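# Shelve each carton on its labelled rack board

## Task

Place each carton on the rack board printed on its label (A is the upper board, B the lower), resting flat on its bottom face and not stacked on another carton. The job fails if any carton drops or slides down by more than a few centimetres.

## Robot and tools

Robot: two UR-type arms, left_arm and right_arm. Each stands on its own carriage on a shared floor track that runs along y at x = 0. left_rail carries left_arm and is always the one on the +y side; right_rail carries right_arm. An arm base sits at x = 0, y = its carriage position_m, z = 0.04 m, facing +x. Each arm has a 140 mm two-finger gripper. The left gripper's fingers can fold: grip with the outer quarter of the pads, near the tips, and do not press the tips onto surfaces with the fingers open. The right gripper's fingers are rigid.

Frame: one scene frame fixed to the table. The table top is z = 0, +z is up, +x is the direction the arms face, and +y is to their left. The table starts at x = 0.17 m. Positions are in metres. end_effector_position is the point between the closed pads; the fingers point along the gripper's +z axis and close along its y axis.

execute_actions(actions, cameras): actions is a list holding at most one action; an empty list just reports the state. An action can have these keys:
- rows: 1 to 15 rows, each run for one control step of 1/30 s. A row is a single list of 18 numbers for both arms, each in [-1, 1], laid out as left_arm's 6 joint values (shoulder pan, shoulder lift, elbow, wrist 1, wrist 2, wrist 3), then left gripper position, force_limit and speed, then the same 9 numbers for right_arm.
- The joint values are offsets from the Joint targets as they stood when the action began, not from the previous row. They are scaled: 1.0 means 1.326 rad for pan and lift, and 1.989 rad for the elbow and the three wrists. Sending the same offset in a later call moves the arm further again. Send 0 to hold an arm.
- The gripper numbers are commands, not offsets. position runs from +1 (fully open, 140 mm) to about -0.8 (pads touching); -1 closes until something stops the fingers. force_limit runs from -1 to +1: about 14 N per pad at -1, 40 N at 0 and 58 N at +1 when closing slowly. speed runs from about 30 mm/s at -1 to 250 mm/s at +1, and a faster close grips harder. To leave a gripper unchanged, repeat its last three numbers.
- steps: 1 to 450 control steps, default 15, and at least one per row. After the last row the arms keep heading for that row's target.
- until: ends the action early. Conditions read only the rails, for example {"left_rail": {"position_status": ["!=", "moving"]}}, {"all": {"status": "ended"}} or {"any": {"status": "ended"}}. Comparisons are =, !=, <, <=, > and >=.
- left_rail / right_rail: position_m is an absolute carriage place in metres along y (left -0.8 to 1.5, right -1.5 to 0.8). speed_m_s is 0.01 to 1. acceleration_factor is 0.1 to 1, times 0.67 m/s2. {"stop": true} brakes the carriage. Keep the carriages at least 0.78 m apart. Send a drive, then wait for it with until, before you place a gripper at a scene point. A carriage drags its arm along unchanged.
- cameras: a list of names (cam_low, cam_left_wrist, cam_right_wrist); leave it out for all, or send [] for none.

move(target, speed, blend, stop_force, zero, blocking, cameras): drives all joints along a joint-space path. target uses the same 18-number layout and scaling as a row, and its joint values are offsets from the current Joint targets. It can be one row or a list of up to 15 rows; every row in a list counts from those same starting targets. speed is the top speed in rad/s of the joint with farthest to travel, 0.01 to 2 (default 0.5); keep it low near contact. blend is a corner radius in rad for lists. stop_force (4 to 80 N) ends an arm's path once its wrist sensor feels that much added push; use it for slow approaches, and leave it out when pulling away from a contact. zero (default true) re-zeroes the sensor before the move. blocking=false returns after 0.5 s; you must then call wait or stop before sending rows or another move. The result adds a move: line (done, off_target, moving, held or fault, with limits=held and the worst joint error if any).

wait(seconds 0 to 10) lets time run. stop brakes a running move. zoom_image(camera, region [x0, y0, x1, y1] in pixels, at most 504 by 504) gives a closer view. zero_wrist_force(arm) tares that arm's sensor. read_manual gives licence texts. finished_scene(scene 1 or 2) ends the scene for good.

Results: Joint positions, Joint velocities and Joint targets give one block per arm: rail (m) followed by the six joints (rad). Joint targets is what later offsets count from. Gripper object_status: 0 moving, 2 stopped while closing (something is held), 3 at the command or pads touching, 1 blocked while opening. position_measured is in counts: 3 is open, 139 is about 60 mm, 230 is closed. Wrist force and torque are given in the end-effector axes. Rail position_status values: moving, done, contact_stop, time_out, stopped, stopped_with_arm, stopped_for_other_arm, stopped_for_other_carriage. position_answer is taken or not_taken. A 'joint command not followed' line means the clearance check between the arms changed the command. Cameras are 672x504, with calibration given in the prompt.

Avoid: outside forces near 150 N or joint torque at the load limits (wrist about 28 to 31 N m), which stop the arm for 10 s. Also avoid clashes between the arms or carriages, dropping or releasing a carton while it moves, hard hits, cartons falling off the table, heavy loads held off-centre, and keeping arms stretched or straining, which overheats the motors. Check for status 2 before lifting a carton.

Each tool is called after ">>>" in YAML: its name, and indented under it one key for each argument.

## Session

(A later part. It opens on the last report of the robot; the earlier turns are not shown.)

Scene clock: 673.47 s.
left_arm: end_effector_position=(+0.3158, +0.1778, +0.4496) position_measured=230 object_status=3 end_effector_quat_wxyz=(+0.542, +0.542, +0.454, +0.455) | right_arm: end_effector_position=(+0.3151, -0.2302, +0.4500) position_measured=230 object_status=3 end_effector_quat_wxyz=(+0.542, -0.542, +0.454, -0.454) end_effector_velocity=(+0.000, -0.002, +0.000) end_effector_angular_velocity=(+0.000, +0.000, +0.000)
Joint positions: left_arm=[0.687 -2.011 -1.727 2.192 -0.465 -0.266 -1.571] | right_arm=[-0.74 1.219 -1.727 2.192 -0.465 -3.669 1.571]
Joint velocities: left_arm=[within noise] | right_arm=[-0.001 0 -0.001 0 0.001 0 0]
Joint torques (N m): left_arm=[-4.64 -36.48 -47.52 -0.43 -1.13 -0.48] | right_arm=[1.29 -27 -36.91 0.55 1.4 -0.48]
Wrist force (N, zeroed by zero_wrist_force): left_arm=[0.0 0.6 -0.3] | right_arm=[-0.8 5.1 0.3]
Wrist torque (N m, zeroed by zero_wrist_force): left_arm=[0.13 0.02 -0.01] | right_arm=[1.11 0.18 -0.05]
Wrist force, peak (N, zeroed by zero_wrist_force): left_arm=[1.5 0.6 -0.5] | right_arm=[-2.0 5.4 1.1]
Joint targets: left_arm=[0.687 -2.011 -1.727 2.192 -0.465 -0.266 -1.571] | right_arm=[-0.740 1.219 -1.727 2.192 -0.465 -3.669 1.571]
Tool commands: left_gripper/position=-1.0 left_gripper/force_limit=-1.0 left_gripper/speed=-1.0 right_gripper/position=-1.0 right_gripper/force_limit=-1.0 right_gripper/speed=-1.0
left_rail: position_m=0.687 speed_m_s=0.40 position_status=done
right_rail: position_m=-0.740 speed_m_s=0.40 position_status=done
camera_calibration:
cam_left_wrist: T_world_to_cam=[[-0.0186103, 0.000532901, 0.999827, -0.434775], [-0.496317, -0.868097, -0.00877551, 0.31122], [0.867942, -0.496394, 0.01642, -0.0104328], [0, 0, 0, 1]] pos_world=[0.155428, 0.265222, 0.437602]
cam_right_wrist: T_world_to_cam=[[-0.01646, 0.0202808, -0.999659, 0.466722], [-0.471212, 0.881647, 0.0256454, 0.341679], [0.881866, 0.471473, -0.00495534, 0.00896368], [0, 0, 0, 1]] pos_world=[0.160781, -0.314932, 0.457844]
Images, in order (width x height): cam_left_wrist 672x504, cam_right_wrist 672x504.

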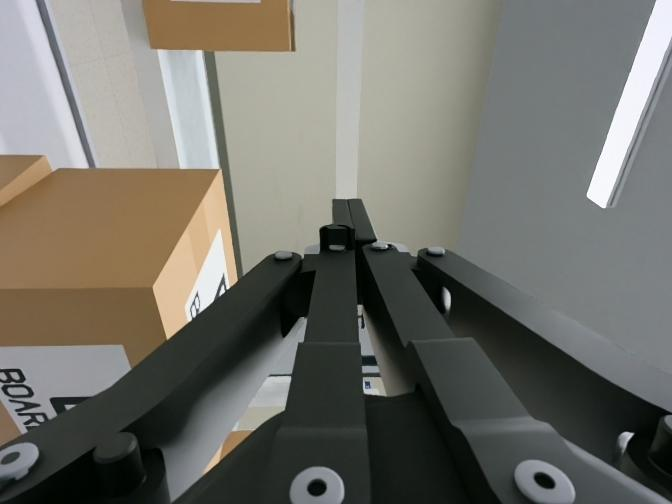

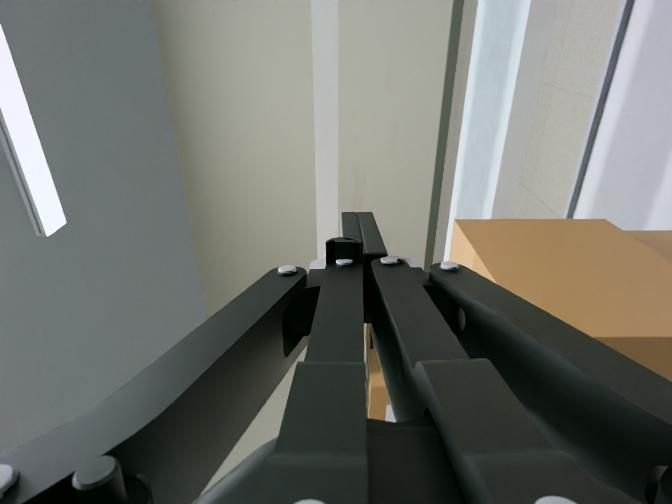

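>>> execute_actions:
  actions:
    - {"left_rail":{"position_m":0.672},"right_rail":{"position_m":-0.712},"steps":60,"until":{"all":{"status":"ended"}}}
  cameras: []

>>> move:
  target: [0.2190,0.2359,0.0521,-0.2093,0.0966,0,-1,-1,-1,-0.1886,0.2397,0.0489,-0.2086,-0.1199,0,-1,-1,-1]
  speed: 0.35
  cameras: ["cam_left_wrist","cam_right_wrist"]

>>> zero_wrist_force:
  arm: "left_arm"

>>> zero_wrist_force:
  arm: "right_arm"

>>> execute_actions:
  actions:
    - {"left_rail":{"position_m":0.649,"speed_m_s":0.02},"right_rail":{"position_m":-0.689,"speed_m_s":0.02},"steps":120,"until":{"all":{"status":"ended"}}}
  cameras: ["cam_left_wrist","cam_right_wrist"]

Scene clock: 713.50 s.
left_arm: end_effector_position=(+0.3158, +0.1627, +0.4496) position_measured=230 object_status=3 end_effector_quat_wxyz=(+0.542, +0.542, +0.454, +0.455) | right_arm: end_effector_position=(+0.3151, -0.2024, +0.4500) position_measured=230 object_status=3 end_effector_quat_wxyz=(+0.542, -0.542, +0.454, -0.454)
Joint positions: left_arm=[0.672 -2.011 -1.727 2.192 -0.465 -0.266 -1.571] | right_arm=[-0.712 1.219 -1.727 2.192 -0.465 -3.669 1.571]
Joint velocities: within noise
Joint torques (N m): left_arm=[8.41 -20.3 -50.31 -0.51 0.1 -0.04] | right_arm=[-14.1 -28.96 -43.36 -1.01 -2.35 -0.46]
Wrist force (N, zeroed by zero_wrist_force): left_arm=[0.3 0.3 -0.3] | right_arm=[-0.8 5.2 0.6]
Wrist torque (N m, zeroed by zero_wrist_force): left_arm=[0.07 -0.03 -0.01] | right_arm=[1.10 0.18 -0.05]
Wrist force, peak (N, zeroed by zero_wrist_force): left_arm=[1.5 0.4 -0.7] | right_arm=[-2.4 5.2 0.9]
Joint targets: left_arm=[0.672 -2.011 -1.727 2.192 -0.465 -0.266 -1.571] | right_arm=[-0.712 1.219 -1.727 2.192 -0.465 -3.669 1.571]
Tool commands: left_gripper/position=-1.0 left_gripper/force_limit=-1.0 left_gripper/speed=-1.0 right_gripper/position=-1.0 right_gripper/force_limit=-1.0 right_gripper/speed=-1.0
left_rail: position_m=0.672 speed_m_s=0.40 position_status=done
right_rail: position_m=-0.712 speed_m_s=0.40 position_status=done
No camera images: "cameras" was empty.

Scene clock: 715.27 s.
left_arm: end_effector_position=(+0.4431, +0.1663, +0.2649) position_measured=230 object_status=3 end_effector_quat_wxyz=(+0.519, +0.519, +0.480, +0.481) | right_arm: end_effector_position=(+0.4545, -0.1762, +0.2653) position_measured=230 object_status=3 end_effector_quat_wxyz=(+0.539, -0.539, +0.457, -0.457)
Joint positions: left_arm=[0.672 -1.721 -1.414 2.296 -0.881 -0.074 -1.571] | right_arm=[-0.712 0.969 -1.41 2.289 -0.88 -3.908 1.571]
Joint velocities: within noise
Joint torques (N m): left_arm=[13.18 -26.36 -19.32 -2.38 2.35 0.14] | right_arm=[-14.62 -37.55 -19.93 -6.45 -3.18 -0.26]
Wrist force (N, zeroed by zero_wrist_force): left_arm=[0.0 0.2 -0.5] | right_arm=[-1.5 4.4 1.2]
Wrist torque (N m, zeroed by zero_wrist_force): left_arm=[0.03 -0.01 -0.01] | right_arm=[1.01 0.31 -0.04]
Wrist force, peak (N, zeroed by zero_wrist_force): left_arm=[1.2 2.4 -0.5] | right_arm=[-1.1 6.4 2.2]
Joint targets: left_arm=[0.672 -1.721 -1.414 2.296 -0.881 -0.074 -1.571] | right_arm=[-0.712 0.969 -1.409 2.289 -0.880 -3.908 1.571]
left_rail: position_m=0.672 speed_m_s=0.40 position_status=done
right_rail: position_m=-0.712 speed_m_s=0.40 position_status=done
move: done
camera_calibration:
cam_left_wrist: T_world_to_cam=[[-0.0184004, -0.00142689, 0.99983, -0.247499], [-0.408811, -0.912576, -0.00882593, 0.331376], [0.912434, -0.408904, 0.0162084, -0.157837], [0, 0, 0, 1]] pos_world=[0.274932, 0.237513, 0.25294]
cam_right_wrist: T_world_to_cam=[[-0.0162377, 0.0202954, -0.999662, 0.283189], [-0.460968, 0.887051, 0.0254967, 0.360846], [0.887268, 0.461226, -0.0050481, -0.144541], [0, 0, 0, 1]] pos_world=[0.299184, -0.25917, 0.273163]
Images, in order (width x height): cam_left_wrist 672x504, cam_right_wrist 672x504.

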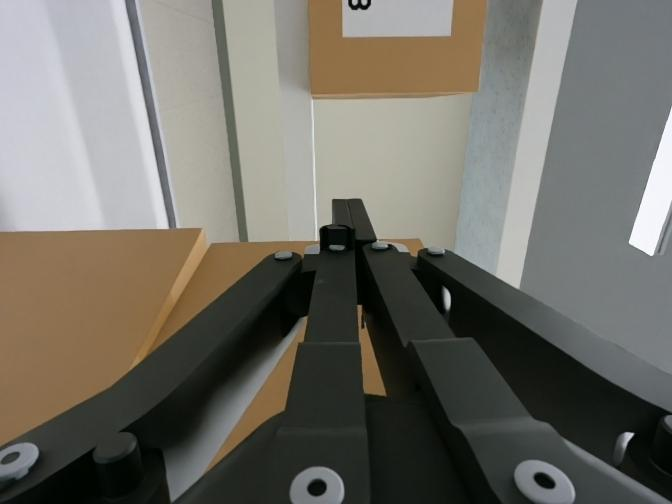

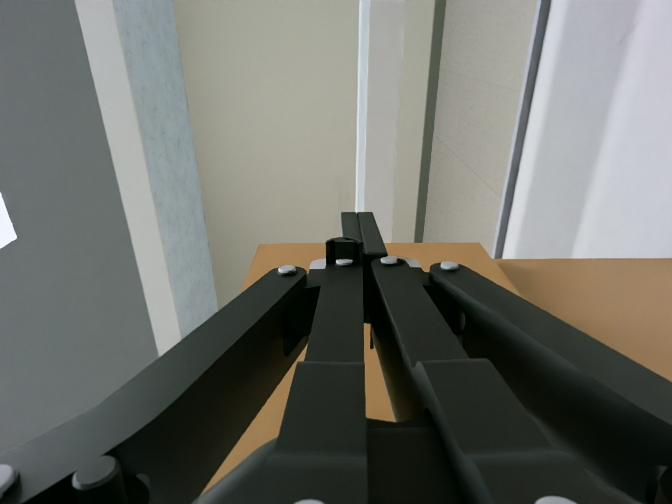

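Wrist force sensor zeroed.

Wrist force sensor zeroed.

Scene clock: 716.70 s.
left_arm: end_effector_position=(+0.4432, +0.1432, +0.2648) position_measured=230 object_status=3 end_effector_quat_wxyz=(+0.519, +0.519, +0.480, +0.481) | right_arm: end_effector_position=(+0.4545, -0.1533, +0.2652) position_measured=230 object_status=3 end_effector_quat_wxyz=(+0.539, -0.539, +0.457, -0.457)
Joint positions: left_arm=[0.649 -1.721 -1.414 2.296 -0.881 -0.074 -1.571] | right_arm=[-0.689 0.969 -1.409 2.289 -0.88 -3.908 1.571]
Joint velocities: within noise
Joint torques (N m): left_arm=[11.95 -25.72 -32.81 -1.17 1.68 0.04] | right_arm=[-13.79 -39.39 -26.49 -5.41 -2.72 -0.39]
Wrist force (N, zeroed by zero_wrist_force): left_arm=[-0.1 -0.1 0.0] | right_arm=[-0.1 -0.1 0.2]
Wrist torque (N m, zeroed by zero_wrist_force): left_arm=[-0.03 0.01 0.00] | right_arm=[-0.04 0.02 0.00]
Wrist force, peak (N, zeroed by zero_wrist_force): left_arm=[0.8 -0.2 0.2] | right_arm=[0.7 0.2 -0.1]
Joint targets: left_arm=[0.649 -1.721 -1.414 2.296 -0.881 -0.074 -1.571] | right_arm=[-0.689 0.969 -1.409 2.289 -0.880 -3.908 1.571]
Tool commands: left_gripper/position=-1.0 left_gripper/force_limit=-1.0 left_gripper/speed=-1.0 right_gripper/position=-1.0 right_gripper/force_limit=-1.0 right_gripper/speed=-1.0
left_rail: position_m=0.649 speed_m_s=0.02 position_status=done
right_rail: position_m=-0.689 speed_m_s=0.02 position_status=done
camera_calibration:
cam_left_wrist: T_world_to_cam=[[-0.0184105, -0.00149539, 0.999829, -0.24742], [-0.408773, -0.912593, -0.00889191, 0.310397], [0.91245, -0.408867, 0.01619, -0.167309], [0, 0, 0, 1]] pos_world=[0.274988, 0.214489, 0.252846]
cam_right_wrist: T_world_to_cam=[[-0.0162643, 0.0202564, -0.999663, 0.282628], [-0.460951, 0.88706, 0.0254743, 0.340476], [0.887277, 0.46121, -0.0050902, -0.155187], [0, 0, 0, 1]] pos_world=[0.299233, -0.236174, 0.273069]
Images, in order (width x height): cam_left_wrist 672x504, cam_right_wrist 672x504.

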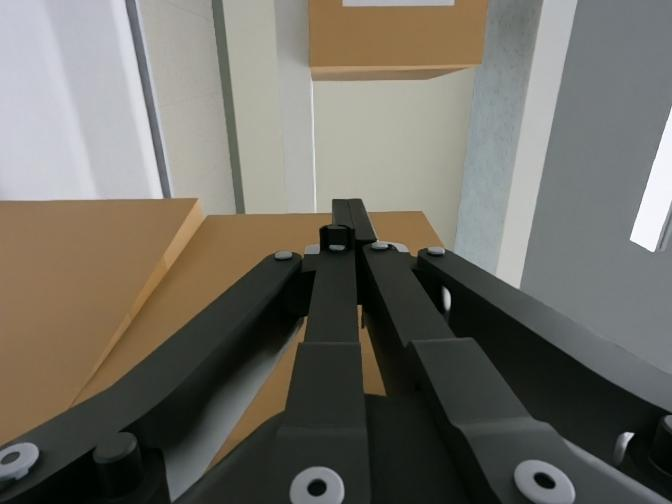

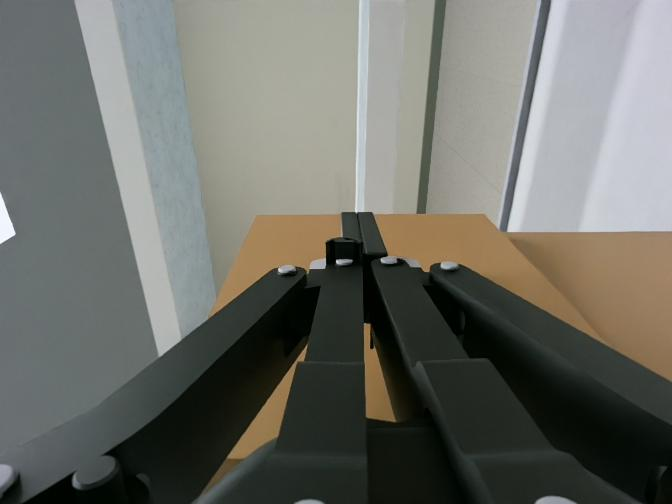

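>>> execute_actions:
  actions:
    - {"left_rail":{"position_m":0.644,"speed_m_s":0.01},"right_rail":{"position_m":-0.684,"speed_m_s":0.01},"steps":120,"until":{"all":{"status":"ended"}}}
  cameras: []

>>> execute_actions:
  actions:
    - {"left_rail":{"position_m":0.642},"right_rail":{"position_m":-0.682},"steps":120,"until":{"all":{"status":"ended"}}}
  cameras: []

Scene clock: 722.90 s.
left_arm: end_effector_position=(+0.4432, +0.1382, +0.2648) position_measured=230 object_status=3 end_effector_quat_wxyz=(+0.519, +0.519, +0.480, +0.481) | right_arm: end_effector_position=(+0.4545, -0.1482, +0.2652) position_measured=230 object_status=3 end_effector_quat_wxyz=(+0.539, -0.539, +0.457, -0.457)
Joint positions: left_arm=[0.644 -1.721 -1.414 2.296 -0.881 -0.074 -1.571] | right_arm=[-0.684 0.969 -1.409 2.289 -0.88 -3.908 1.571]
Joint velocities: within noise
Joint torques (N m): left_arm=[11.9 -43.98 -39.39 0.9 1.09 -0.32] | right_arm=[-14.05 -52.26 -34.56 -3.64 -1.92 -0.52]
Wrist force (N, zeroed by zero_wrist_force): left_arm=[-0.1 -0.2 0.1] | right_arm=[-0.2 0.0 -0.1]
Wrist torque (N m, zeroed by zero_wrist_force): left_arm=[-0.03 0.02 0.00] | right_arm=[-0.02 0.04 0.00]
Wrist force, peak (N, zeroed by zero_wrist_force): left_arm=[-0.6 0.0 0.4] | right_arm=[-0.5 -0.1 0.4]
Joint targets: left_arm=[0.644 -1.721 -1.414 2.296 -0.881 -0.074 -1.571] | right_arm=[-0.684 0.969 -1.409 2.289 -0.880 -3.908 1.571]
Tool commands: left_gripper/position=-1.0 left_gripper/force_limit=-1.0 left_gripper/speed=-1.0 right_gripper/position=-1.0 right_gripper/force_limit=-1.0 right_gripper/speed=-1.0
left_rail: position_m=0.644 speed_m_s=0.01 position_status=done
right_rail: position_m=-0.684 speed_m_s=0.01 position_status=done
No camera images: "cameras" was empty.

Scene clock: 723.37 s.
left_arm: end_effector_position=(+0.4432, +0.1362, +0.2648) position_measured=230 object_status=3 end_effector_quat_wxyz=(+0.519, +0.519, +0.480, +0.481) | right_arm: end_effector_position=(+0.4545, -0.1462, +0.2652) position_measured=230 object_status=3 end_effector_quat_wxyz=(+0.539, -0.539, +0.457, -0.457)
Joint positions: left_arm=[0.642 -1.721 -1.414 2.296 -0.881 -0.074 -1.571] | right_arm=[-0.682 0.969 -1.409 2.289 -0.88 -3.908 1.571]
Joint velocities: within noise
Joint torques (N m): left_arm=[11.17 -45.44 -38.41 1.15 0.3 -0.39] | right_arm=[-12.76 -53.45 -34.11 -3.39 -2.03 -0.33]
Wrist force (N, zeroed by zero_wrist_force): left_arm=[0.0 -0.1 0.3] | right_arm=[0.0 0.0 0.2]
Wrist torque (N m, zeroed by zero_wrist_force): left_arm=[-0.03 -0.01 0.00] | right_arm=[0.00 -0.01 0.00]
Wrist force, peak (N, zeroed by zero_wrist_force): left_arm=[-0.6 -0.3 0.1] | right_arm=[-0.6 -0.1 0.0]
Joint targets: left_arm=[0.642 -1.721 -1.414 2.296 -0.881 -0.074 -1.571] | right_arm=[-0.682 0.969 -1.409 2.289 -0.880 -3.908 1.571]
Tool commands: left_gripper/position=-1.0 left_gripper/force_limit=-1.0 left_gripper/speed=-1.0 right_gripper/position=-1.0 right_gripper/force_limit=-1.0 right_gripper/speed=-1.0
left_rail: position_m=0.642 speed_m_s=0.01 position_status=done
right_rail: position_m=-0.682 speed_m_s=0.01 position_status=done
No camera images: "cameras" was empty.

Close with an unattended per-2 mm sequence, one side after the other.

>>> execute_actions:
  actions:
    - {"left_rail":{"position_m":0.640},"right_rail":{"position_m":-0.680},"steps":60,"until":{"all":{"status":"ended"}}}
  cameras: []

>>> execute_actions:
  actions:
    - {"left_rail":{"position_m":0.638},"right_rail":{"position_m":-0.678},"steps":60,"until":{"all":{"status":"ended"}}}
  cameras: ["cam_left_wrist","cam_right_wrist"]

Scene clock: 728.80 s.
left_arm: end_effector_position=(+0.4432, +0.1343, +0.2648) position_measured=230 object_status=3 end_effector_quat_wxyz=(+0.519, +0.519, +0.480, +0.481) | right_arm: end_effector_position=(+0.4545, -0.1443, +0.2652) position_measured=230 object_status=3 end_effector_quat_wxyz=(+0.539, -0.539, +0.457, -0.457)
Joint positions: left_arm=[0.64 -1.721 -1.414 2.296 -0.881 -0.074 -1.571] | right_arm=[-0.68 0.969 -1.409 2.289 -0.88 -3.908 1.571]
Joint velocities: within noise
Joint torques (N m): left_arm=[6.19 -63.34 -35.24 1.53 -0.54 -0.45] | right_arm=[-12.3 -57.02 -31.47 -1.58 -1.5 -0.16]
Wrist force (N, zeroed by zero_wrist_force): left_arm=[0.1 0.1 0.4] | right_arm=[0.2 0.0 -0.1]
Wrist torque (N m, zeroed by zero_wrist_force): left_arm=[0.02 -0.02 0.00] | right_arm=[0.00 0.03 0.00]
Wrist force, peak (N, zeroed by zero_wrist_force): left_arm=[0.8 -0.3 0.2] | right_arm=[0.9 -0.1 -0.2]
Joint targets: left_arm=[0.640 -1.721 -1.414 2.296 -0.881 -0.074 -1.571] | right_arm=[-0.680 0.969 -1.409 2.289 -0.880 -3.908 1.571]
Tool commands: left_gripper/position=-1.0 left_gripper/force_limit=-1.0 left_gripper/speed=-1.0 right_gripper/position=-1.0 right_gripper/force_limit=-1.0 right_gripper/speed=-1.0
left_rail: position_m=0.640 speed_m_s=0.01 position_status=done
right_rail: position_m=-0.680 speed_m_s=0.01 position_status=done
No camera images: "cameras" was empty.

Scene clock: 729.27 s.
left_arm: end_effector_position=(+0.4432, +0.1322, +0.2648) position_measured=230 object_status=3 end_effector_quat_wxyz=(+0.519, +0.519, +0.480, +0.481) | right_arm: end_effector_position=(+0.4545, -0.1422, +0.2652) position_measured=230 object_status=3 end_effector_quat_wxyz=(+0.539, -0.539, +0.457, -0.457)
Joint positions: left_arm=[0.638 -1.721 -1.414 2.296 -0.881 -0.074 -1.571] | right_arm=[-0.678 0.969 -1.409 2.289 -0.88 -3.908 1.571]
Joint velocities: within noise
Joint torques (N m): left_arm=[5.04 -64.72 -36.83 1.31 -0.47 -0.51] | right_arm=[-10.45 -56.51 -31.67 -1.3 -1.55 -0.38]
Wrist force (N, zeroed by zero_wrist_force): left_arm=[0.0 0.1 0.1] | right_arm=[5.6 -1.5 -0.5]
Wrist torque (N m, zeroed by zero_wrist_force): left_arm=[0.03 0.01 0.00] | right_arm=[0.00 0.14 0.02]
Wrist force, peak (N, zeroed by zero_wrist_force): left_arm=[-0.5 -0.4 0.5] | right_arm=[6.9 -2.0 -0.8]
Joint targets: left_arm=[0.638 -1.721 -1.414 2.296 -0.881 -0.074 -1.571] | right_arm=[-0.678 0.969 -1.409 2.289 -0.880 -3.908 1.571]
Tool commands: left_gripper/position=-1.0 left_gripper/force_limit=-1.0 left_gripper/speed=-1.0 right_gripper/position=-1.0 right_gripper/force_limit=-1.0 right_gripper/speed=-1.0
left_rail: position_m=0.638 speed_m_s=0.01 position_status=done
right_rail: position_m=-0.678 speed_m_s=0.01 position_status=done
camera_calibration:
cam_left_wrist: T_world_to_cam=[[-0.0184063, -0.00146775, 0.99983, -0.247453], [-0.408771, -0.912594, -0.00886493, 0.300303], [0.912451, -0.408865, 0.0161975, -0.171829], [0, 0, 0, 1]] pos_world=[0.274986, 0.203436, 0.252856]
cam_right_wrist: T_world_to_cam=[[-0.0162502, 0.0202767, -0.999662, 0.282417], [-0.460947, 0.887062, 0.0254857, 0.330694], [0.887279, 0.461206, -0.00506847, -0.160285], [0, 0, 0, 1]] pos_world=[0.29924, -0.225148, 0.273081]
Images, in order (width x height): cam_left_wrist 672x504, cam_right_wrist 672x504.

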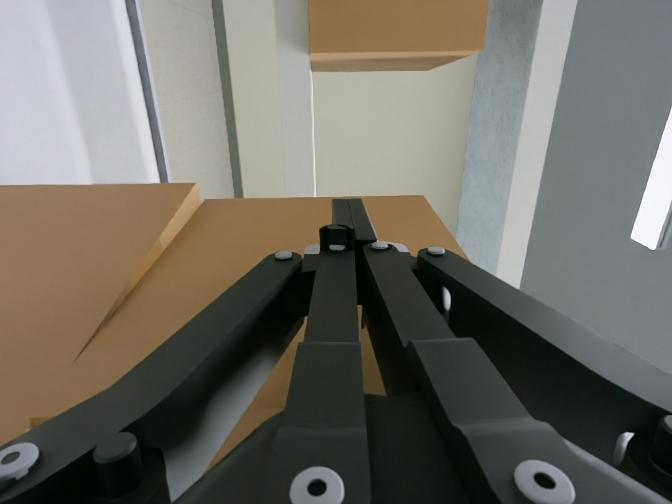

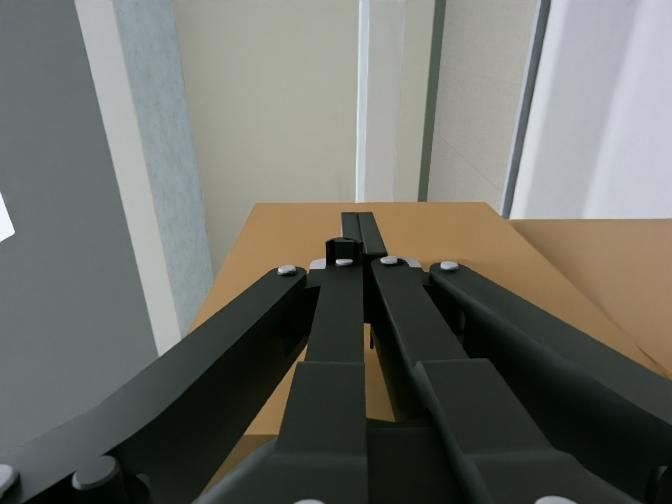

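>>> execute_actions:
  actions:
    - {"left_rail":{"position_m":0.635},"steps":60,"until":{"all":{"status":"ended"}}}
  cameras: []

>>> execute_actions:
  actions:
    - {"left_rail":{"position_m":0.633},"steps":60,"until":{"all":{"status":"ended"}}}
  cameras: []

Scene clock: 737.67 s.
left_arm: end_effector_position=(+0.4432, +0.1293, +0.2649) position_measured=230 object_status=3 end_effector_quat_wxyz=(+0.519, +0.519, +0.480, +0.481) | right_arm: end_effector_position=(+0.4545, -0.1423, +0.2652) position_measured=230 object_status=3 end_effector_quat_wxyz=(+0.539, -0.539, +0.457, -0.457)
Joint positions: left_arm=[0.635 -1.721 -1.414 2.296 -0.881 -0.074 -1.571] | right_arm=[-0.678 0.969 -1.409 2.289 -0.88 -3.908 1.571]
Joint velocities: within noise
Joint torques (N m): left_arm=[3.31 -64.25 -33.92 1.82 -1.04 -0.47] | right_arm=[-4.22 -55.75 -28.94 0.24 -0.89 -0.3]
Wrist force (N, zeroed by zero_wrist_force): left_arm=[0.1 0.0 0.3] | right_arm=[4.2 -1.0 -0.5]
Wrist torque (N m, zeroed by zero_wrist_force): left_arm=[-0.01 -0.02 0.00] | right_arm=[0.05 0.11 0.02]
Wrist force, peak (N, zeroed by zero_wrist_force): left_arm=[-0.8 -0.1 0.6] | right_arm=[5.9 -1.6 -0.6]
Joint targets: left_arm=[0.635 -1.721 -1.414 2.296 -0.881 -0.074 -1.571] | right_arm=[-0.678 0.969 -1.409 2.289 -0.880 -3.908 1.571]
Tool commands: left_gripper/position=-1.0 left_gripper/force_limit=-1.0 left_gripper/speed=-1.0 right_gripper/position=-1.0 right_gripper/force_limit=-1.0 right_gripper/speed=-1.0
left_rail: position_m=0.635 speed_m_s=0.01 position_status=done
right_rail: position_m=-0.678 speed_m_s=0.01 position_status=done
No camera images: "cameras" was empty.

Scene clock: 738.13 s.
left_arm: end_effector_position=(+0.4432, +0.1273, +0.2649) position_measured=230 object_status=3 end_effector_quat_wxyz=(+0.519, +0.519, +0.480, +0.481) | right_arm: end_effector_position=(+0.4545, -0.1423, +0.2652) position_measured=230 object_status=3 end_effector_quat_wxyz=(+0.539, -0.539, +0.457, -0.457)
Joint positions: left_arm=[0.633 -1.721 -1.414 2.296 -0.881 -0.074 -1.571] | right_arm=[-0.678 0.969 -1.409 2.289 -0.88 -3.908 1.571]
Joint velocities: within noise
Joint torques (N m): left_arm=[3.8 -63.69 -33.61 2.01 0.08 -0.1] | right_arm=[-3.37 -56.19 -28.71 0.25 -0.88 -0.09]
Wrist force (N, zeroed by zero_wrist_force): left_arm=[4.9 0.3 -1.4] | right_arm=[4.2 -0.5 -0.1]
Wrist torque (N m, zeroed by zero_wrist_force): left_arm=[-0.03 0.20 0.00] | right_arm=[-0.04 0.14 0.02]
Wrist force, peak (N, zeroed by zero_wrist_force): left_arm=[5.0 0.8 -1.3] | right_arm=[4.3 -1.2 -0.2]
Joint targets: left_arm=[0.633 -1.721 -1.414 2.296 -0.881 -0.074 -1.571] | right_arm=[-0.678 0.969 -1.409 2.289 -0.880 -3.908 1.571]
Tool commands: left_gripper/position=-1.0 left_gripper/force_limit=-1.0 left_gripper/speed=-1.0 right_gripper/position=-1.0 right_gripper/force_limit=-1.0 right_gripper/speed=-1.0
left_rail: position_m=0.633 speed_m_s=0.01 position_status=done
right_rail: position_m=-0.678 speed_m_s=0.01 position_status=done
No camera images: "cameras" was empty.

>>> execute_actions:
  actions:
    - {"left_rail":{"position_m":0.6307},"right_rail":{"position_m":-0.6757},"steps":60,"until":{"all":{"status":"ended"}}}
  cameras: []

Scene clock: 742.43 s.
left_arm: end_effector_position=(+0.4432, +0.1251, +0.2648) position_measured=230 object_status=3 end_effector_quat_wxyz=(+0.518, +0.519, +0.480, +0.481) | right_arm: end_effector_position=(+0.4545, -0.1401, +0.2652) position_measured=230 object_status=3 end_effector_quat_wxyz=(+0.539, -0.539, +0.457, -0.457)
Joint positions: left_arm=[0.631 -1.721 -1.414 2.296 -0.881 -0.074 -1.571] | right_arm=[-0.676 0.969 -1.409 2.289 -0.88 -3.908 1.571]
Joint velocities: within noise
Joint torques (N m): left_arm=[-0.38 -46.03 -38.78 -1.65 6.91 -0.2] | right_arm=[4.99 -50.62 -32.1 0.36 -7.99 -0.09]
Wrist force (N, zeroed by zero_wrist_force): left_arm=[36.3 9.8 -10.4] | right_arm=[33.6 -9.1 -8.1]
Wrist torque (N m, zeroed by zero_wrist_force): left_arm=[-0.05 0.69 -0.22] | right_arm=[0.25 0.80 0.14]
Wrist force, peak (N, zeroed by zero_wrist_force): left_arm=[36.3 9.8 -10.4] | right_arm=[33.7 -8.9 -7.9]
Joint targets: left_arm=[0.631 -1.721 -1.414 2.296 -0.881 -0.074 -1.571] | right_arm=[-0.676 0.969 -1.409 2.289 -0.880 -3.908 1.571]
Tool commands: left_gripper/position=-1.0 left_gripper/force_limit=-1.0 left_gripper/speed=-1.0 right_gripper/position=-1.0 right_gripper/force_limit=-1.0 right_gripper/speed=-1.0
left_rail: position_m=0.631 speed_m_s=0.01 position_status=done
right_rail: position_m=-0.676 speed_m_s=0.01 position_status=done
No camera images: "cameras" was empty.

>>> move:
  target:
    - [0,-0.0538,-0.0159,0.0518,0,0,-1,-1,-1,0,-0.0535,-0.0158,0.0515,0,0,-1,-1,-1]
    - [0,-0.0860,-0.0284,0.0857,0,0,-1,-1,-1,0,-0.0855,-0.0282,0.0852,0,0,-1,-1,-1]
    - [0,-0.1153,-0.0421,0.1190,0,0,-1,-1,-1,0,-0.1146,-0.0419,0.1183,0,0,-1,-1,-1]
  speed: 0.08
  blend: 0.01
  cameras: ["cam_left_wrist","cam_right_wrist"]

Scene clock: 789.30 s.
left_arm: end_effector_position=(+0.4432, +0.1250, +0.3697) position_measured=230 object_status=3 end_effector_quat_wxyz=(+0.519, +0.519, +0.480, +0.481) | right_arm: end_effector_position=(+0.4545, -0.1400, +0.3701) position_measured=230 object_status=3 end_effector_quat_wxyz=(+0.539, -0.539, +0.457, -0.457)
Joint positions: left_arm=[0.631 -1.721 -1.567 2.212 -0.644 -0.074 -1.571] | right_arm=[-0.676 0.969 -1.561 2.206 -0.645 -3.908 1.571]
Joint velocities: within noise
Joint torques (N m): left_arm=[-15.88 -61.19 -69.4 0.97 7.55 -0.24] | right_arm=[20.39 -57.38 -60.5 -3.13 -17.32 0.09]
Wrist force (N, zeroed by zero_wrist_force): left_arm=[31.6 -9.4 -4.5] | right_arm=[33.3 12.3 -2.0]
Wrist torque (N m, zeroed by zero_wrist_force): left_arm=[0.22 0.74 0.09] | right_arm=[-0.19 0.65 -0.09]
Wrist force, peak (N, zeroed by zero_wrist_force): left_arm=[39.7 -9.3 -5.8] | right_arm=[40.8 12.9 -2.3]
Joint targets: left_arm=[0.631 -1.721 -1.567 2.212 -0.644 -0.074 -1.571] | right_arm=[-0.676 0.969 -1.561 2.206 -0.645 -3.908 1.571]
left_rail: position_m=0.631 speed_m_s=0.01 position_status=done
right_rail: position_m=-0.676 speed_m_s=0.01 position_status=done
move: done
camera_calibration:
cam_left_wrist: T_world_to_cam=[[-0.0184154, -0.00152818, 0.999829, -0.352311], [-0.408759, -0.912599, -0.0089236, 0.294646], [0.912456, -0.408854, 0.0161812, -0.176482], [0, 0, 0, 1]] pos_world=[0.274984, 0.1962, 0.357736]
cam_right_wrist: T_world_to_cam=[[-0.0162582, 0.020265, -0.999662, 0.387223], [-0.460948, 0.887061, 0.0254791, 0.326062], [0.887278, 0.461207, -0.00508091, -0.160742], [0, 0, 0, 1]] pos_world=[0.299216, -0.222948, 0.377968]
Images, in order (width x height): cam_left_wrist 672x504, cam_right_wrist 672x504.

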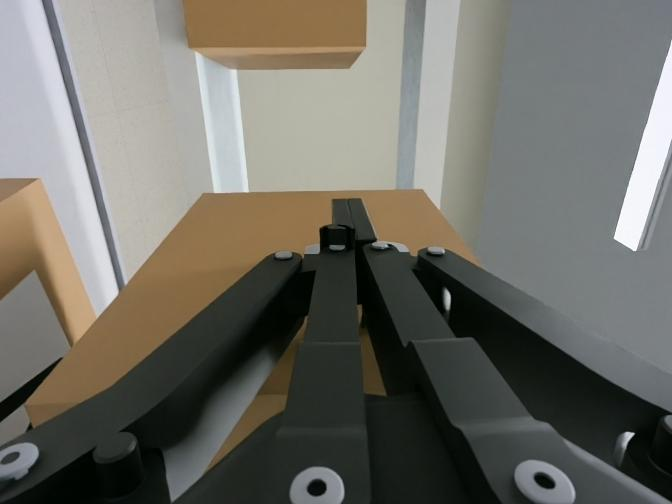

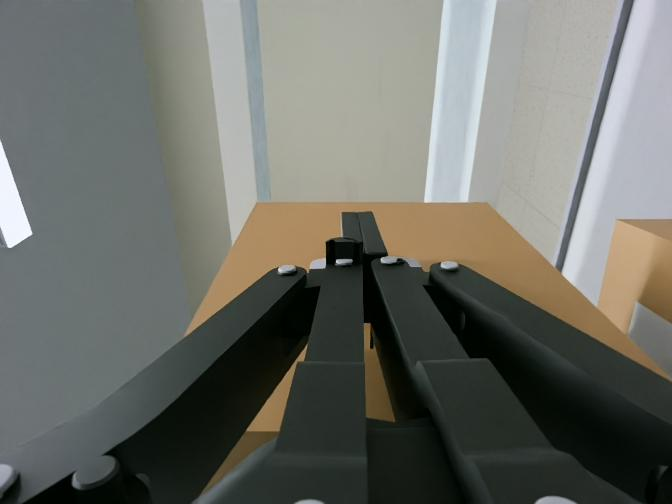

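>>> execute_actions:
  actions:
    - {"left_rail":{"position_m":0.6302},"right_rail":{"position_m":-0.6752},"steps":60,"until":{"all":{"status":"ended"}}}
  cameras: []

>>> move:
  target:
    - [0.0806,0.0168,-0.0114,0.0002,0.0537,0,-1,-1,-1,-0.0641,0.0185,-0.0127,0.0003,-0.0427,0,-1,-1,-1]
    - [0.1588,0.0389,-0.0270,0.0010,0.1059,0,-1,-1,-1,-0.1220,0.0421,-0.0295,0.0014,-0.0813,0,-1,-1,-1]
    - [0.2334,0.0655,-0.0464,0.0028,0.1556,0,-1,-1,-1,-0.1736,0.0699,-0.0500,0.0034,-0.1157,0,-1,-1,-1]
    - [0.3034,0.0958,-0.0695,0.0057,0.2023,0,-1,-1,-1,-0.2194,0.1010,-0.0742,0.0069,-0.1463,0,-1,-1,-1]
  speed: 0.12
  blend: 0.01
  cameras: ["cam_left_wrist","cam_right_wrist"]

Scene clock: 806.23 s.
left_arm: end_effector_position=(+0.4432, +0.1245, +0.3698) position_measured=230 object_status=3 end_effector_quat_wxyz=(+0.519, +0.519, +0.480, +0.481) | right_arm: end_effector_position=(+0.4545, -0.1396, +0.3702) position_measured=230 object_status=3 end_effector_quat_wxyz=(+0.539, -0.539, +0.457, -0.457)
Joint positions: left_arm=[0.63 -1.721 -1.567 2.212 -0.644 -0.074 -1.571] | right_arm=[-0.675 0.969 -1.561 2.206 -0.645 -3.908 1.571]
Joint velocities: within noise
Joint torques (N m): left_arm=[-20.58 -58.09 -64.93 -0.42 10.4 0.17] | right_arm=[26.29 -56.05 -55.22 -3.56 -16.4 0.07]
Wrist force (N, zeroed by zero_wrist_force): left_arm=[40.4 -8.2 -6.6] | right_arm=[41.5 12.5 -1.7]
Wrist torque (N m, zeroed by zero_wrist_force): left_arm=[0.30 0.69 0.06] | right_arm=[-0.11 1.01 -0.09]
Wrist force, peak (N, zeroed by zero_wrist_force): left_arm=[40.4 -8.2 -6.6] | right_arm=[41.6 12.3 -1.6]
Joint targets: left_arm=[0.630 -1.721 -1.567 2.212 -0.644 -0.074 -1.571] | right_arm=[-0.675 0.969 -1.561 2.206 -0.645 -3.908 1.571]
Tool commands: left_gripper/position=-1.0 left_gripper/force_limit=-1.0 left_gripper/speed=-1.0 right_gripper/position=-1.0 right_gripper/force_limit=-1.0 right_gripper/speed=-1.0
left_rail: position_m=0.630 speed_m_s=0.01 position_status=done
right_rail: position_m=-0.675 speed_m_s=0.01 position_status=done
No camera images: "cameras" was empty.

Scene clock: 810.03 s.
left_arm: end_effector_position=(+0.6429, +0.1244, +0.3695) position_measured=230 object_status=3 end_effector_quat_wxyz=(+0.518, +0.519, +0.480, +0.481) | right_arm: end_effector_position=(+0.6544, -0.1395, +0.3702) position_measured=230 object_status=3 end_effector_quat_wxyz=(+0.539, -0.539, +0.457, -0.457)
Joint positions: left_arm=[0.63 -1.319 -1.44 2.074 -0.633 0.328 -1.571] | right_arm=[-0.675 0.678 -1.428 2.058 -0.631 -4.199 1.571]
Joint velocities: within noise
Joint torques (N m): left_arm=[-13.22 -32.87 -74.91 -1.58 19.77 -0.01] | right_arm=[14.01 -51.84 -60.72 -3.46 -20.11 0.13]
Wrist force (N, zeroed by zero_wrist_force): left_arm=[36.9 -8.4 -5.3] | right_arm=[38.2 11.4 -2.3]
Wrist torque (N m, zeroed by zero_wrist_force): left_arm=[0.25 0.87 0.06] | right_arm=[-0.32 0.82 -0.14]
Wrist force, peak (N, zeroed by zero_wrist_force): left_arm=[47.2 -8.5 -8.3] | right_arm=[49.3 13.3 -1.2]
Joint targets: left_arm=[0.630 -1.319 -1.440 2.074 -0.633 0.328 -1.571] | right_arm=[-0.675 0.678 -1.427 2.058 -0.631 -4.199 1.571]
left_rail: position_m=0.630 speed_m_s=0.01 position_status=done
right_rail: position_m=-0.675 speed_m_s=0.01 position_status=done
move: done
camera_calibration:
cam_left_wrist: T_world_to_cam=[[-0.0179121, -0.0016205, 0.999838, -0.348765], [-0.408869, -0.912551, -0.0088039, 0.375821], [0.912417, -0.40896, 0.0156831, -0.358747], [0, 0, 0, 1]] pos_world=[0.474741, 0.195677, 0.357644]
cam_right_wrist: T_world_to_cam=[[-0.016268, 0.0201942, -0.999664, 0.390564], [-0.461051, 0.887009, 0.0254213, 0.417745], [0.887224, 0.46131, -0.00511933, -0.338249], [0, 0, 0, 1]] pos_world=[0.499059, -0.222393, 0.378081]
Images, in order (width x height): cam_left_wrist 672x504, cam_right_wrist 672x504.

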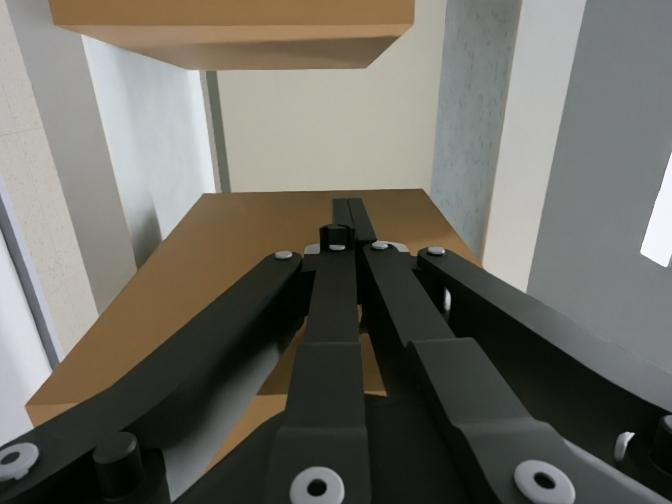

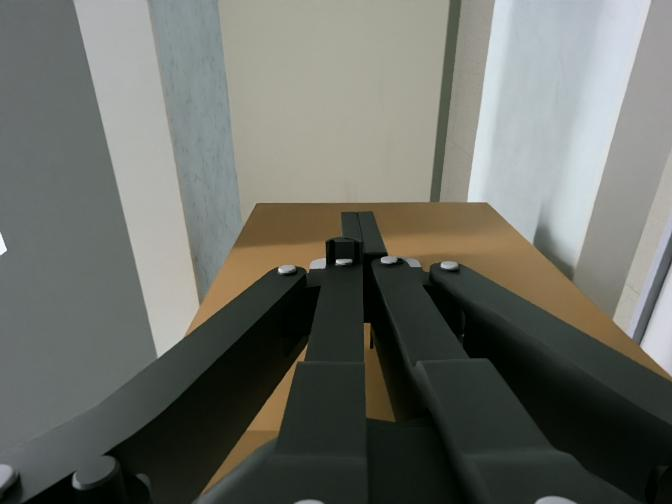

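>>> move:
  target:
    - [0.0649,0.0331,-0.0266,0.0045,0.0432,0,-1,-1,-1,-0.0405,0.0339,-0.0275,0.0049,-0.0270,0,-1,-1,-1]
    - [0.1361,0.0759,-0.0627,0.0120,0.0907,0,-1,-1,-1,-0.0829,0.0775,-0.0648,0.0131,-0.0552,0,-1,-1,-1]
  speed: 0.1
  blend: 0.01
  cameras: ["cam_left_wrist","cam_right_wrist","cam_low"]

Scene clock: 820.23 s.
left_arm: end_effector_position=(+0.7529, +0.1244, +0.3696) position_measured=230 object_status=3 end_effector_quat_wxyz=(+0.518, +0.519, +0.481, +0.481) | right_arm: end_effector_position=(+0.7644, -0.1395, +0.3703) position_measured=230 object_status=3 end_effector_quat_wxyz=(+0.539, -0.539, +0.457, -0.457)
Joint positions: left_arm=[0.63 -1.138 -1.339 1.949 -0.609 0.509 -1.571] | right_arm=[-0.675 0.568 -1.325 1.929 -0.605 -4.308 1.571]
Joint velocities: within noise
Joint torques (N m): left_arm=[-13.96 -45 -75.77 -2.02 19.75 0.11] | right_arm=[14.34 -66.17 -58.1 -3.35 -20 0.23]
Wrist force (N, zeroed by zero_wrist_force): left_arm=[35.8 -9.2 -4.6] | right_arm=[37.2 11.6 -2.2]
Wrist torque (N m, zeroed by zero_wrist_force): left_arm=[0.31 1.05 0.10] | right_arm=[-0.36 0.75 -0.12]
Wrist force, peak (N, zeroed by zero_wrist_force): left_arm=[46.2 -8.7 -6.4] | right_arm=[48.1 12.1 -2.4]
Joint targets: left_arm=[0.630 -1.138 -1.339 1.949 -0.609 0.509 -1.571] | right_arm=[-0.675 0.568 -1.325 1.929 -0.605 -4.308 1.571]
left_rail: position_m=0.630 speed_m_s=0.01 position_status=done
right_rail: position_m=-0.675 speed_m_s=0.01 position_status=done
move: done
camera_calibration:
cam_left_wrist: T_world_to_cam=[[-0.017774, -0.00136036, 0.999841, -0.346957], [-0.40882, -0.912575, -0.00850914, 0.42061], [0.912442, -0.408906, 0.0156639, -0.459103], [0, 0, 0, 1]] pos_world=[0.584692, 0.195637, 0.357672]
cam_right_wrist: T_world_to_cam=[[-0.0162018, 0.0202216, -0.999664, 0.392325], [-0.460945, 0.887064, 0.0254145, 0.46842], [0.887281, 0.461202, -0.00505099, -0.435991], [0, 0, 0, 1]] pos_world=[0.609119, -0.222373, 0.378086]

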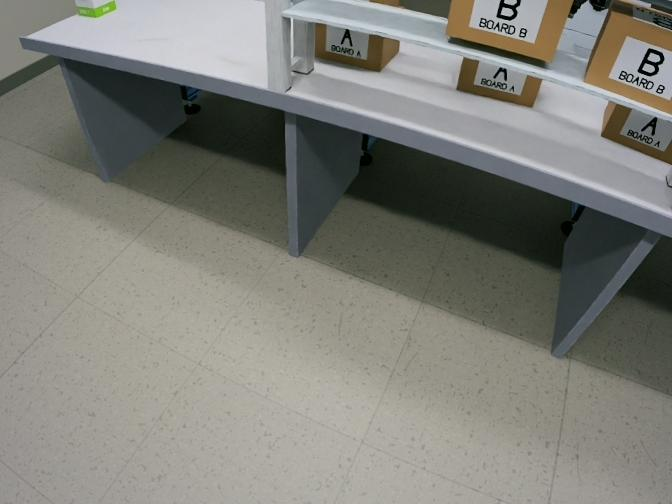

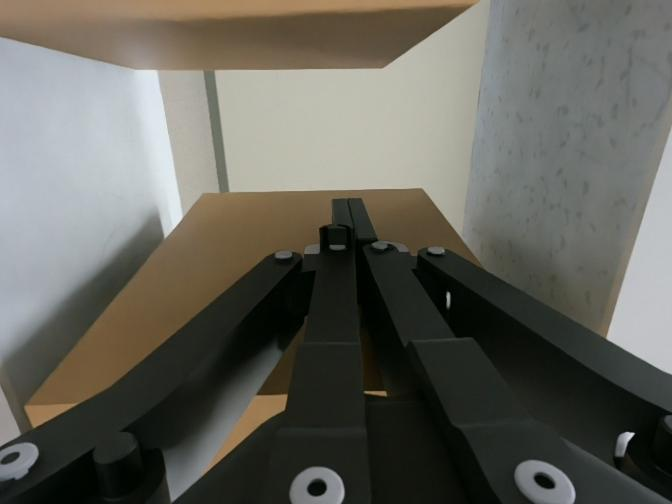

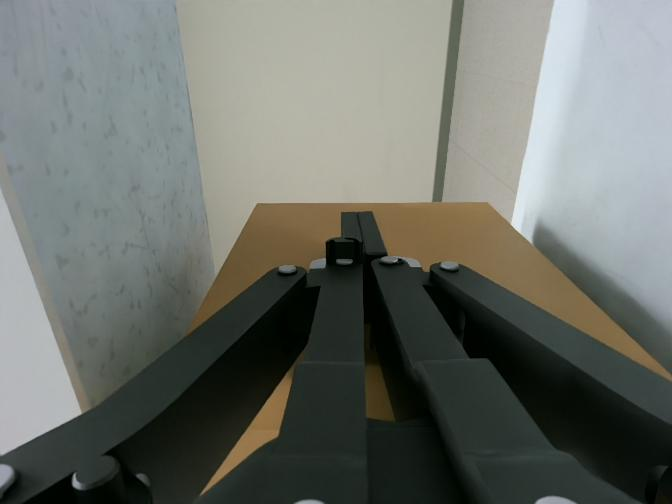

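>>> move:
  target:
    - [0,0.0118,0.0059,-0.0138,0,0,-1,-1,-1,0,0.0117,0.0059,-0.0137,0,0,-1,-1,-1]
    - [0,0.0237,0.0118,-0.0276,0,0,-1,-1,-1,0,0.0233,0.0118,-0.0273,0,0,-1,-1,-1]
  speed: 0.025
  blend: 0.005
  stop_force: 8
  cameras: ["cam_low"]

Scene clock: 858.50 s.
left_arm: end_effector_position=(+0.7530, +0.1243, +0.3444) position_measured=230 object_status=3 end_effector_quat_wxyz=(+0.518, +0.519, +0.481, +0.481) | right_arm: end_effector_position=(+0.7646, -0.1395, +0.3446) position_measured=230 object_status=3 end_effector_quat_wxyz=(+0.539, -0.539, +0.457, -0.457)
Joint positions: left_arm=[0.63 -1.138 -1.313 1.969 -0.655 0.509 -1.571] | right_arm=[-0.675 0.568 -1.298 1.949 -0.652 -4.308 1.571]
Joint velocities: within noise
Joint torques (N m): left_arm=[-17.52 -87.18 -71.82 -2.41 18.71 0.2] | right_arm=[16.85 -85.16 -53.89 -2.45 -18.38 0.29]
Wrist force (N, zeroed by zero_wrist_force): left_arm=[35.8 -6.1 -4.5] | right_arm=[39.7 5.1 -3.4]
Wrist torque (N m, zeroed by zero_wrist_force): left_arm=[0.12 1.08 0.10] | right_arm=[-0.15 0.74 -0.06]
Wrist force, peak (N, zeroed by zero_wrist_force): left_arm=[39.3 5.4 -7.5] | right_arm=[41.4 -1.1 -7.4]
Joint targets: left_arm=[0.630 -1.138 -1.313 1.969 -0.655 0.509 -1.571] | right_arm=[-0.675 0.568 -1.298 1.949 -0.652 -4.308 1.571]
left_rail: position_m=0.630 speed_m_s=0.01 position_status=done
right_rail: position_m=-0.675 speed_m_s=0.01 position_status=done
move: contact (left_arm, right_arm); path passed 1 of 2 targets
Images, in order (width x height): cam_low 672x504.

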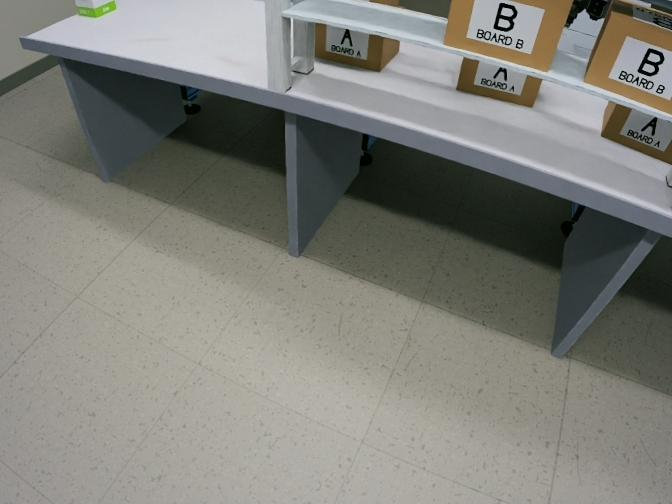

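>>> execute_actions:
  actions:
    - {"left_rail":{"position_m":0.6422,"speed_m_s":0.01},"right_rail":{"position_m":-0.6902,"speed_m_s":0.01},"steps":90,"until":{"all":{"status":"ended"}}}
  cameras: ["cam_low","cam_left_wrist"]

>>> move:
  target:
    - [0,0,0,0,0,0,-1,-1,-1,0,0,0,0,0,0,-1,-1,-1]
    - [-0.0712,-0.0429,0.0361,-0.0075,-0.0475,0,-1,-1,-1,0.0424,-0.0436,0.0372,-0.0082,0.0283,0,-1,-1,-1]
    - [-0.1361,-0.076,0.0626,-0.012,-0.0907,0,-1,-1,-1,0.0828,-0.0774,0.0647,-0.0131,0.0552,0,-1,-1,-1]
  speed: 0.12
  blend: 0.01
  cameras: ["cam_left_wrist","cam_right_wrist","cam_low"]

Scene clock: 866.43 s.
left_arm: end_effector_position=(+0.7530, +0.1364, +0.3444) position_measured=230 object_status=3 end_effector_quat_wxyz=(+0.518, +0.519, +0.481, +0.481) | right_arm: end_effector_position=(+0.7646, -0.1545, +0.3446) position_measured=230 object_status=3 end_effector_quat_wxyz=(+0.539, -0.539, +0.457, -0.457)
Joint positions: left_arm=[0.642 -1.138 -1.313 1.969 -0.655 0.509 -1.571] | right_arm=[-0.69 0.568 -1.298 1.949 -0.652 -4.308 1.571]
Joint velocities: within noise
Joint torques (N m): left_arm=[-6.56 -83.45 -31.34 0.71 -1.84 -0.2] | right_arm=[-12.04 -71.57 -29.14 -6.42 2.93 0.16]
Wrist force (N, zeroed by zero_wrist_force): left_arm=[0.0 0.1 0.3] | right_arm=[3.3 -0.1 0.1]
Wrist torque (N m, zeroed by zero_wrist_force): left_arm=[0.04 0.03 0.02] | right_arm=[-0.02 -0.78 -0.02]
Wrist force, peak (N, zeroed by zero_wrist_force): left_arm=[36.7 -7.0 -4.0] | right_arm=[40.1 6.4 -2.8]
Joint targets: left_arm=[0.642 -1.138 -1.313 1.969 -0.655 0.509 -1.571] | right_arm=[-0.690 0.568 -1.298 1.949 -0.652 -4.308 1.571]
Tool commands: left_gripper/position=-1.0 left_gripper/force_limit=-1.0 left_gripper/speed=-1.0 right_gripper/position=-1.0 right_gripper/force_limit=-1.0 right_gripper/speed=-1.0
left_rail: position_m=0.642 speed_m_s=0.01 position_status=done
right_rail: position_m=-0.690 speed_m_s=0.01 position_status=done
camera_calibration:
cam_left_wrist: T_world_to_cam=[[-0.0178129, -0.00127627, 0.999841, -0.321808], [-0.408788, -0.91259, -0.00844777, 0.431356], [0.912455, -0.408874, 0.0157342, -0.453992], [0, 0, 0, 1]] pos_world=[0.584849, 0.207615, 0.332543]
Images, in order (width x height): cam_low 672x504, cam_left_wrist 672x504.

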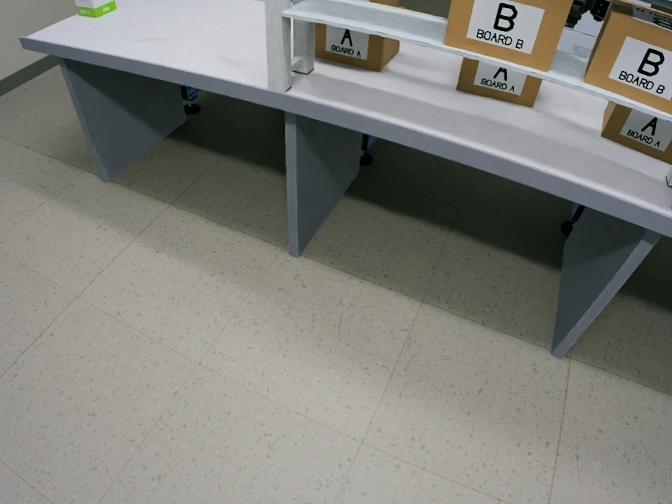

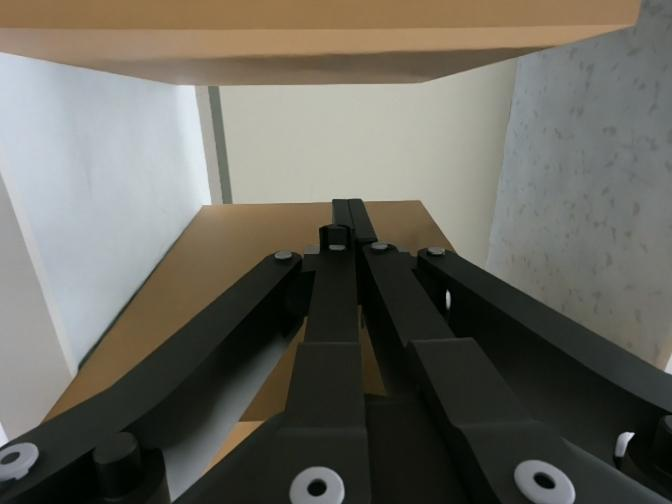

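Scene clock: 868.87 s.
left_arm: end_effector_position=(+0.6432, +0.1365, +0.3466) position_measured=230 object_status=3 end_effector_quat_wxyz=(+0.519, +0.519, +0.481, +0.481) | right_arm: end_effector_position=(+0.6546, -0.1546, +0.3466) position_measured=230 object_status=3 end_effector_quat_wxyz=(+0.539, -0.539, +0.457, -0.457)
Joint positions: left_arm=[0.642 -1.318 -1.413 2.093 -0.679 0.329 -1.571] | right_arm=[-0.69 0.678 -1.401 2.078 -0.678 -4.199 1.571]
Joint velocities: within noise
Joint torques (N m): left_arm=[-17.31 -77.54 -28.17 -3.57 -1.86 0.39] | right_arm=[9.91 -68.23 -25.27 -6.95 3.55 0.31]
Wrist force (N, zeroed by zero_wrist_force): left_arm=[0.3 -0.3 0.1] | right_arm=[2.9 -1.0 0.0]
Wrist torque (N m, zeroed by zero_wrist_force): left_arm=[-0.05 -0.06 0.00] | right_arm=[-0.29 -0.66 -0.01]
Wrist force, peak (N, zeroed by zero_wrist_force): left_arm=[0.3 0.1 1.1] | right_arm=[3.8 -0.3 0.7]
Joint targets: left_arm=[0.642 -1.319 -1.414 2.093 -0.679 0.328 -1.571] | right_arm=[-0.690 0.678 -1.401 2.078 -0.678 -4.199 1.571]
left_rail: position_m=0.642 speed_m_s=0.01 position_status=done
right_rail: position_m=-0.690 speed_m_s=0.01 position_status=done
move: done; blend cut to 0 rad at target 1
camera_calibration:
cam_left_wrist: T_world_to_cam=[[-0.0180212, -0.00119577, 0.999837, -0.325785], [-0.408832, -0.912571, -0.00846026, 0.386563], [0.912432, -0.408917, 0.0159568, -0.353786], [0, 0, 0, 1]] pos_world=[0.474974, 0.207708, 0.334647]
cam_right_wrist: T_world_to_cam=[[-0.0161012, 0.0203282, -0.999664, 0.367188], [-0.460888, 0.887093, 0.0254624, 0.431846], [0.887312, 0.461143, -0.00491428, -0.33177], [0, 0, 0, 1]] pos_world=[0.499329, -0.237559, 0.354438]

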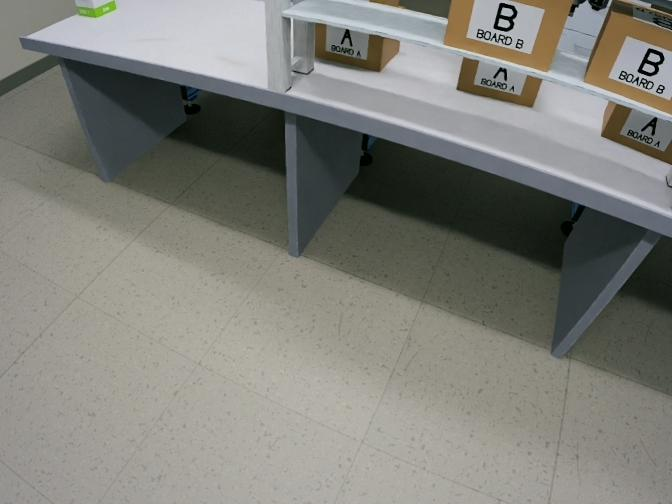

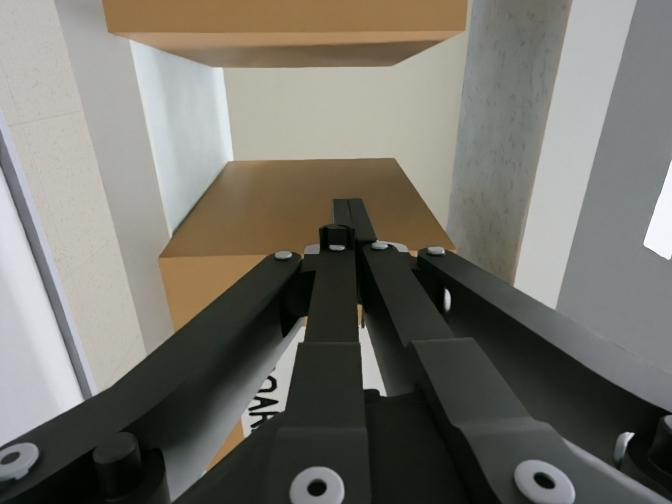

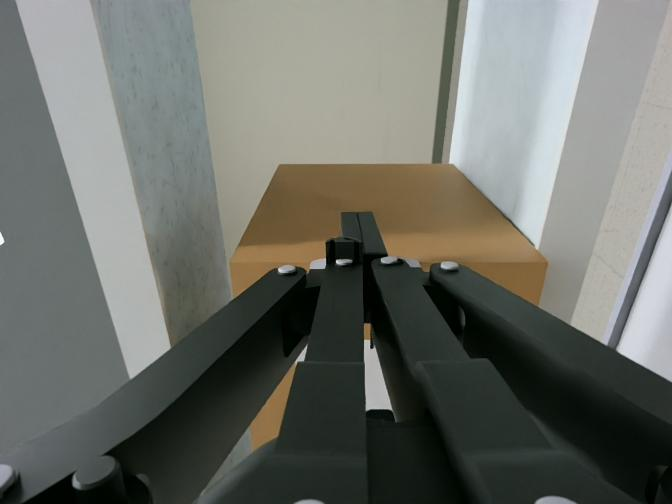

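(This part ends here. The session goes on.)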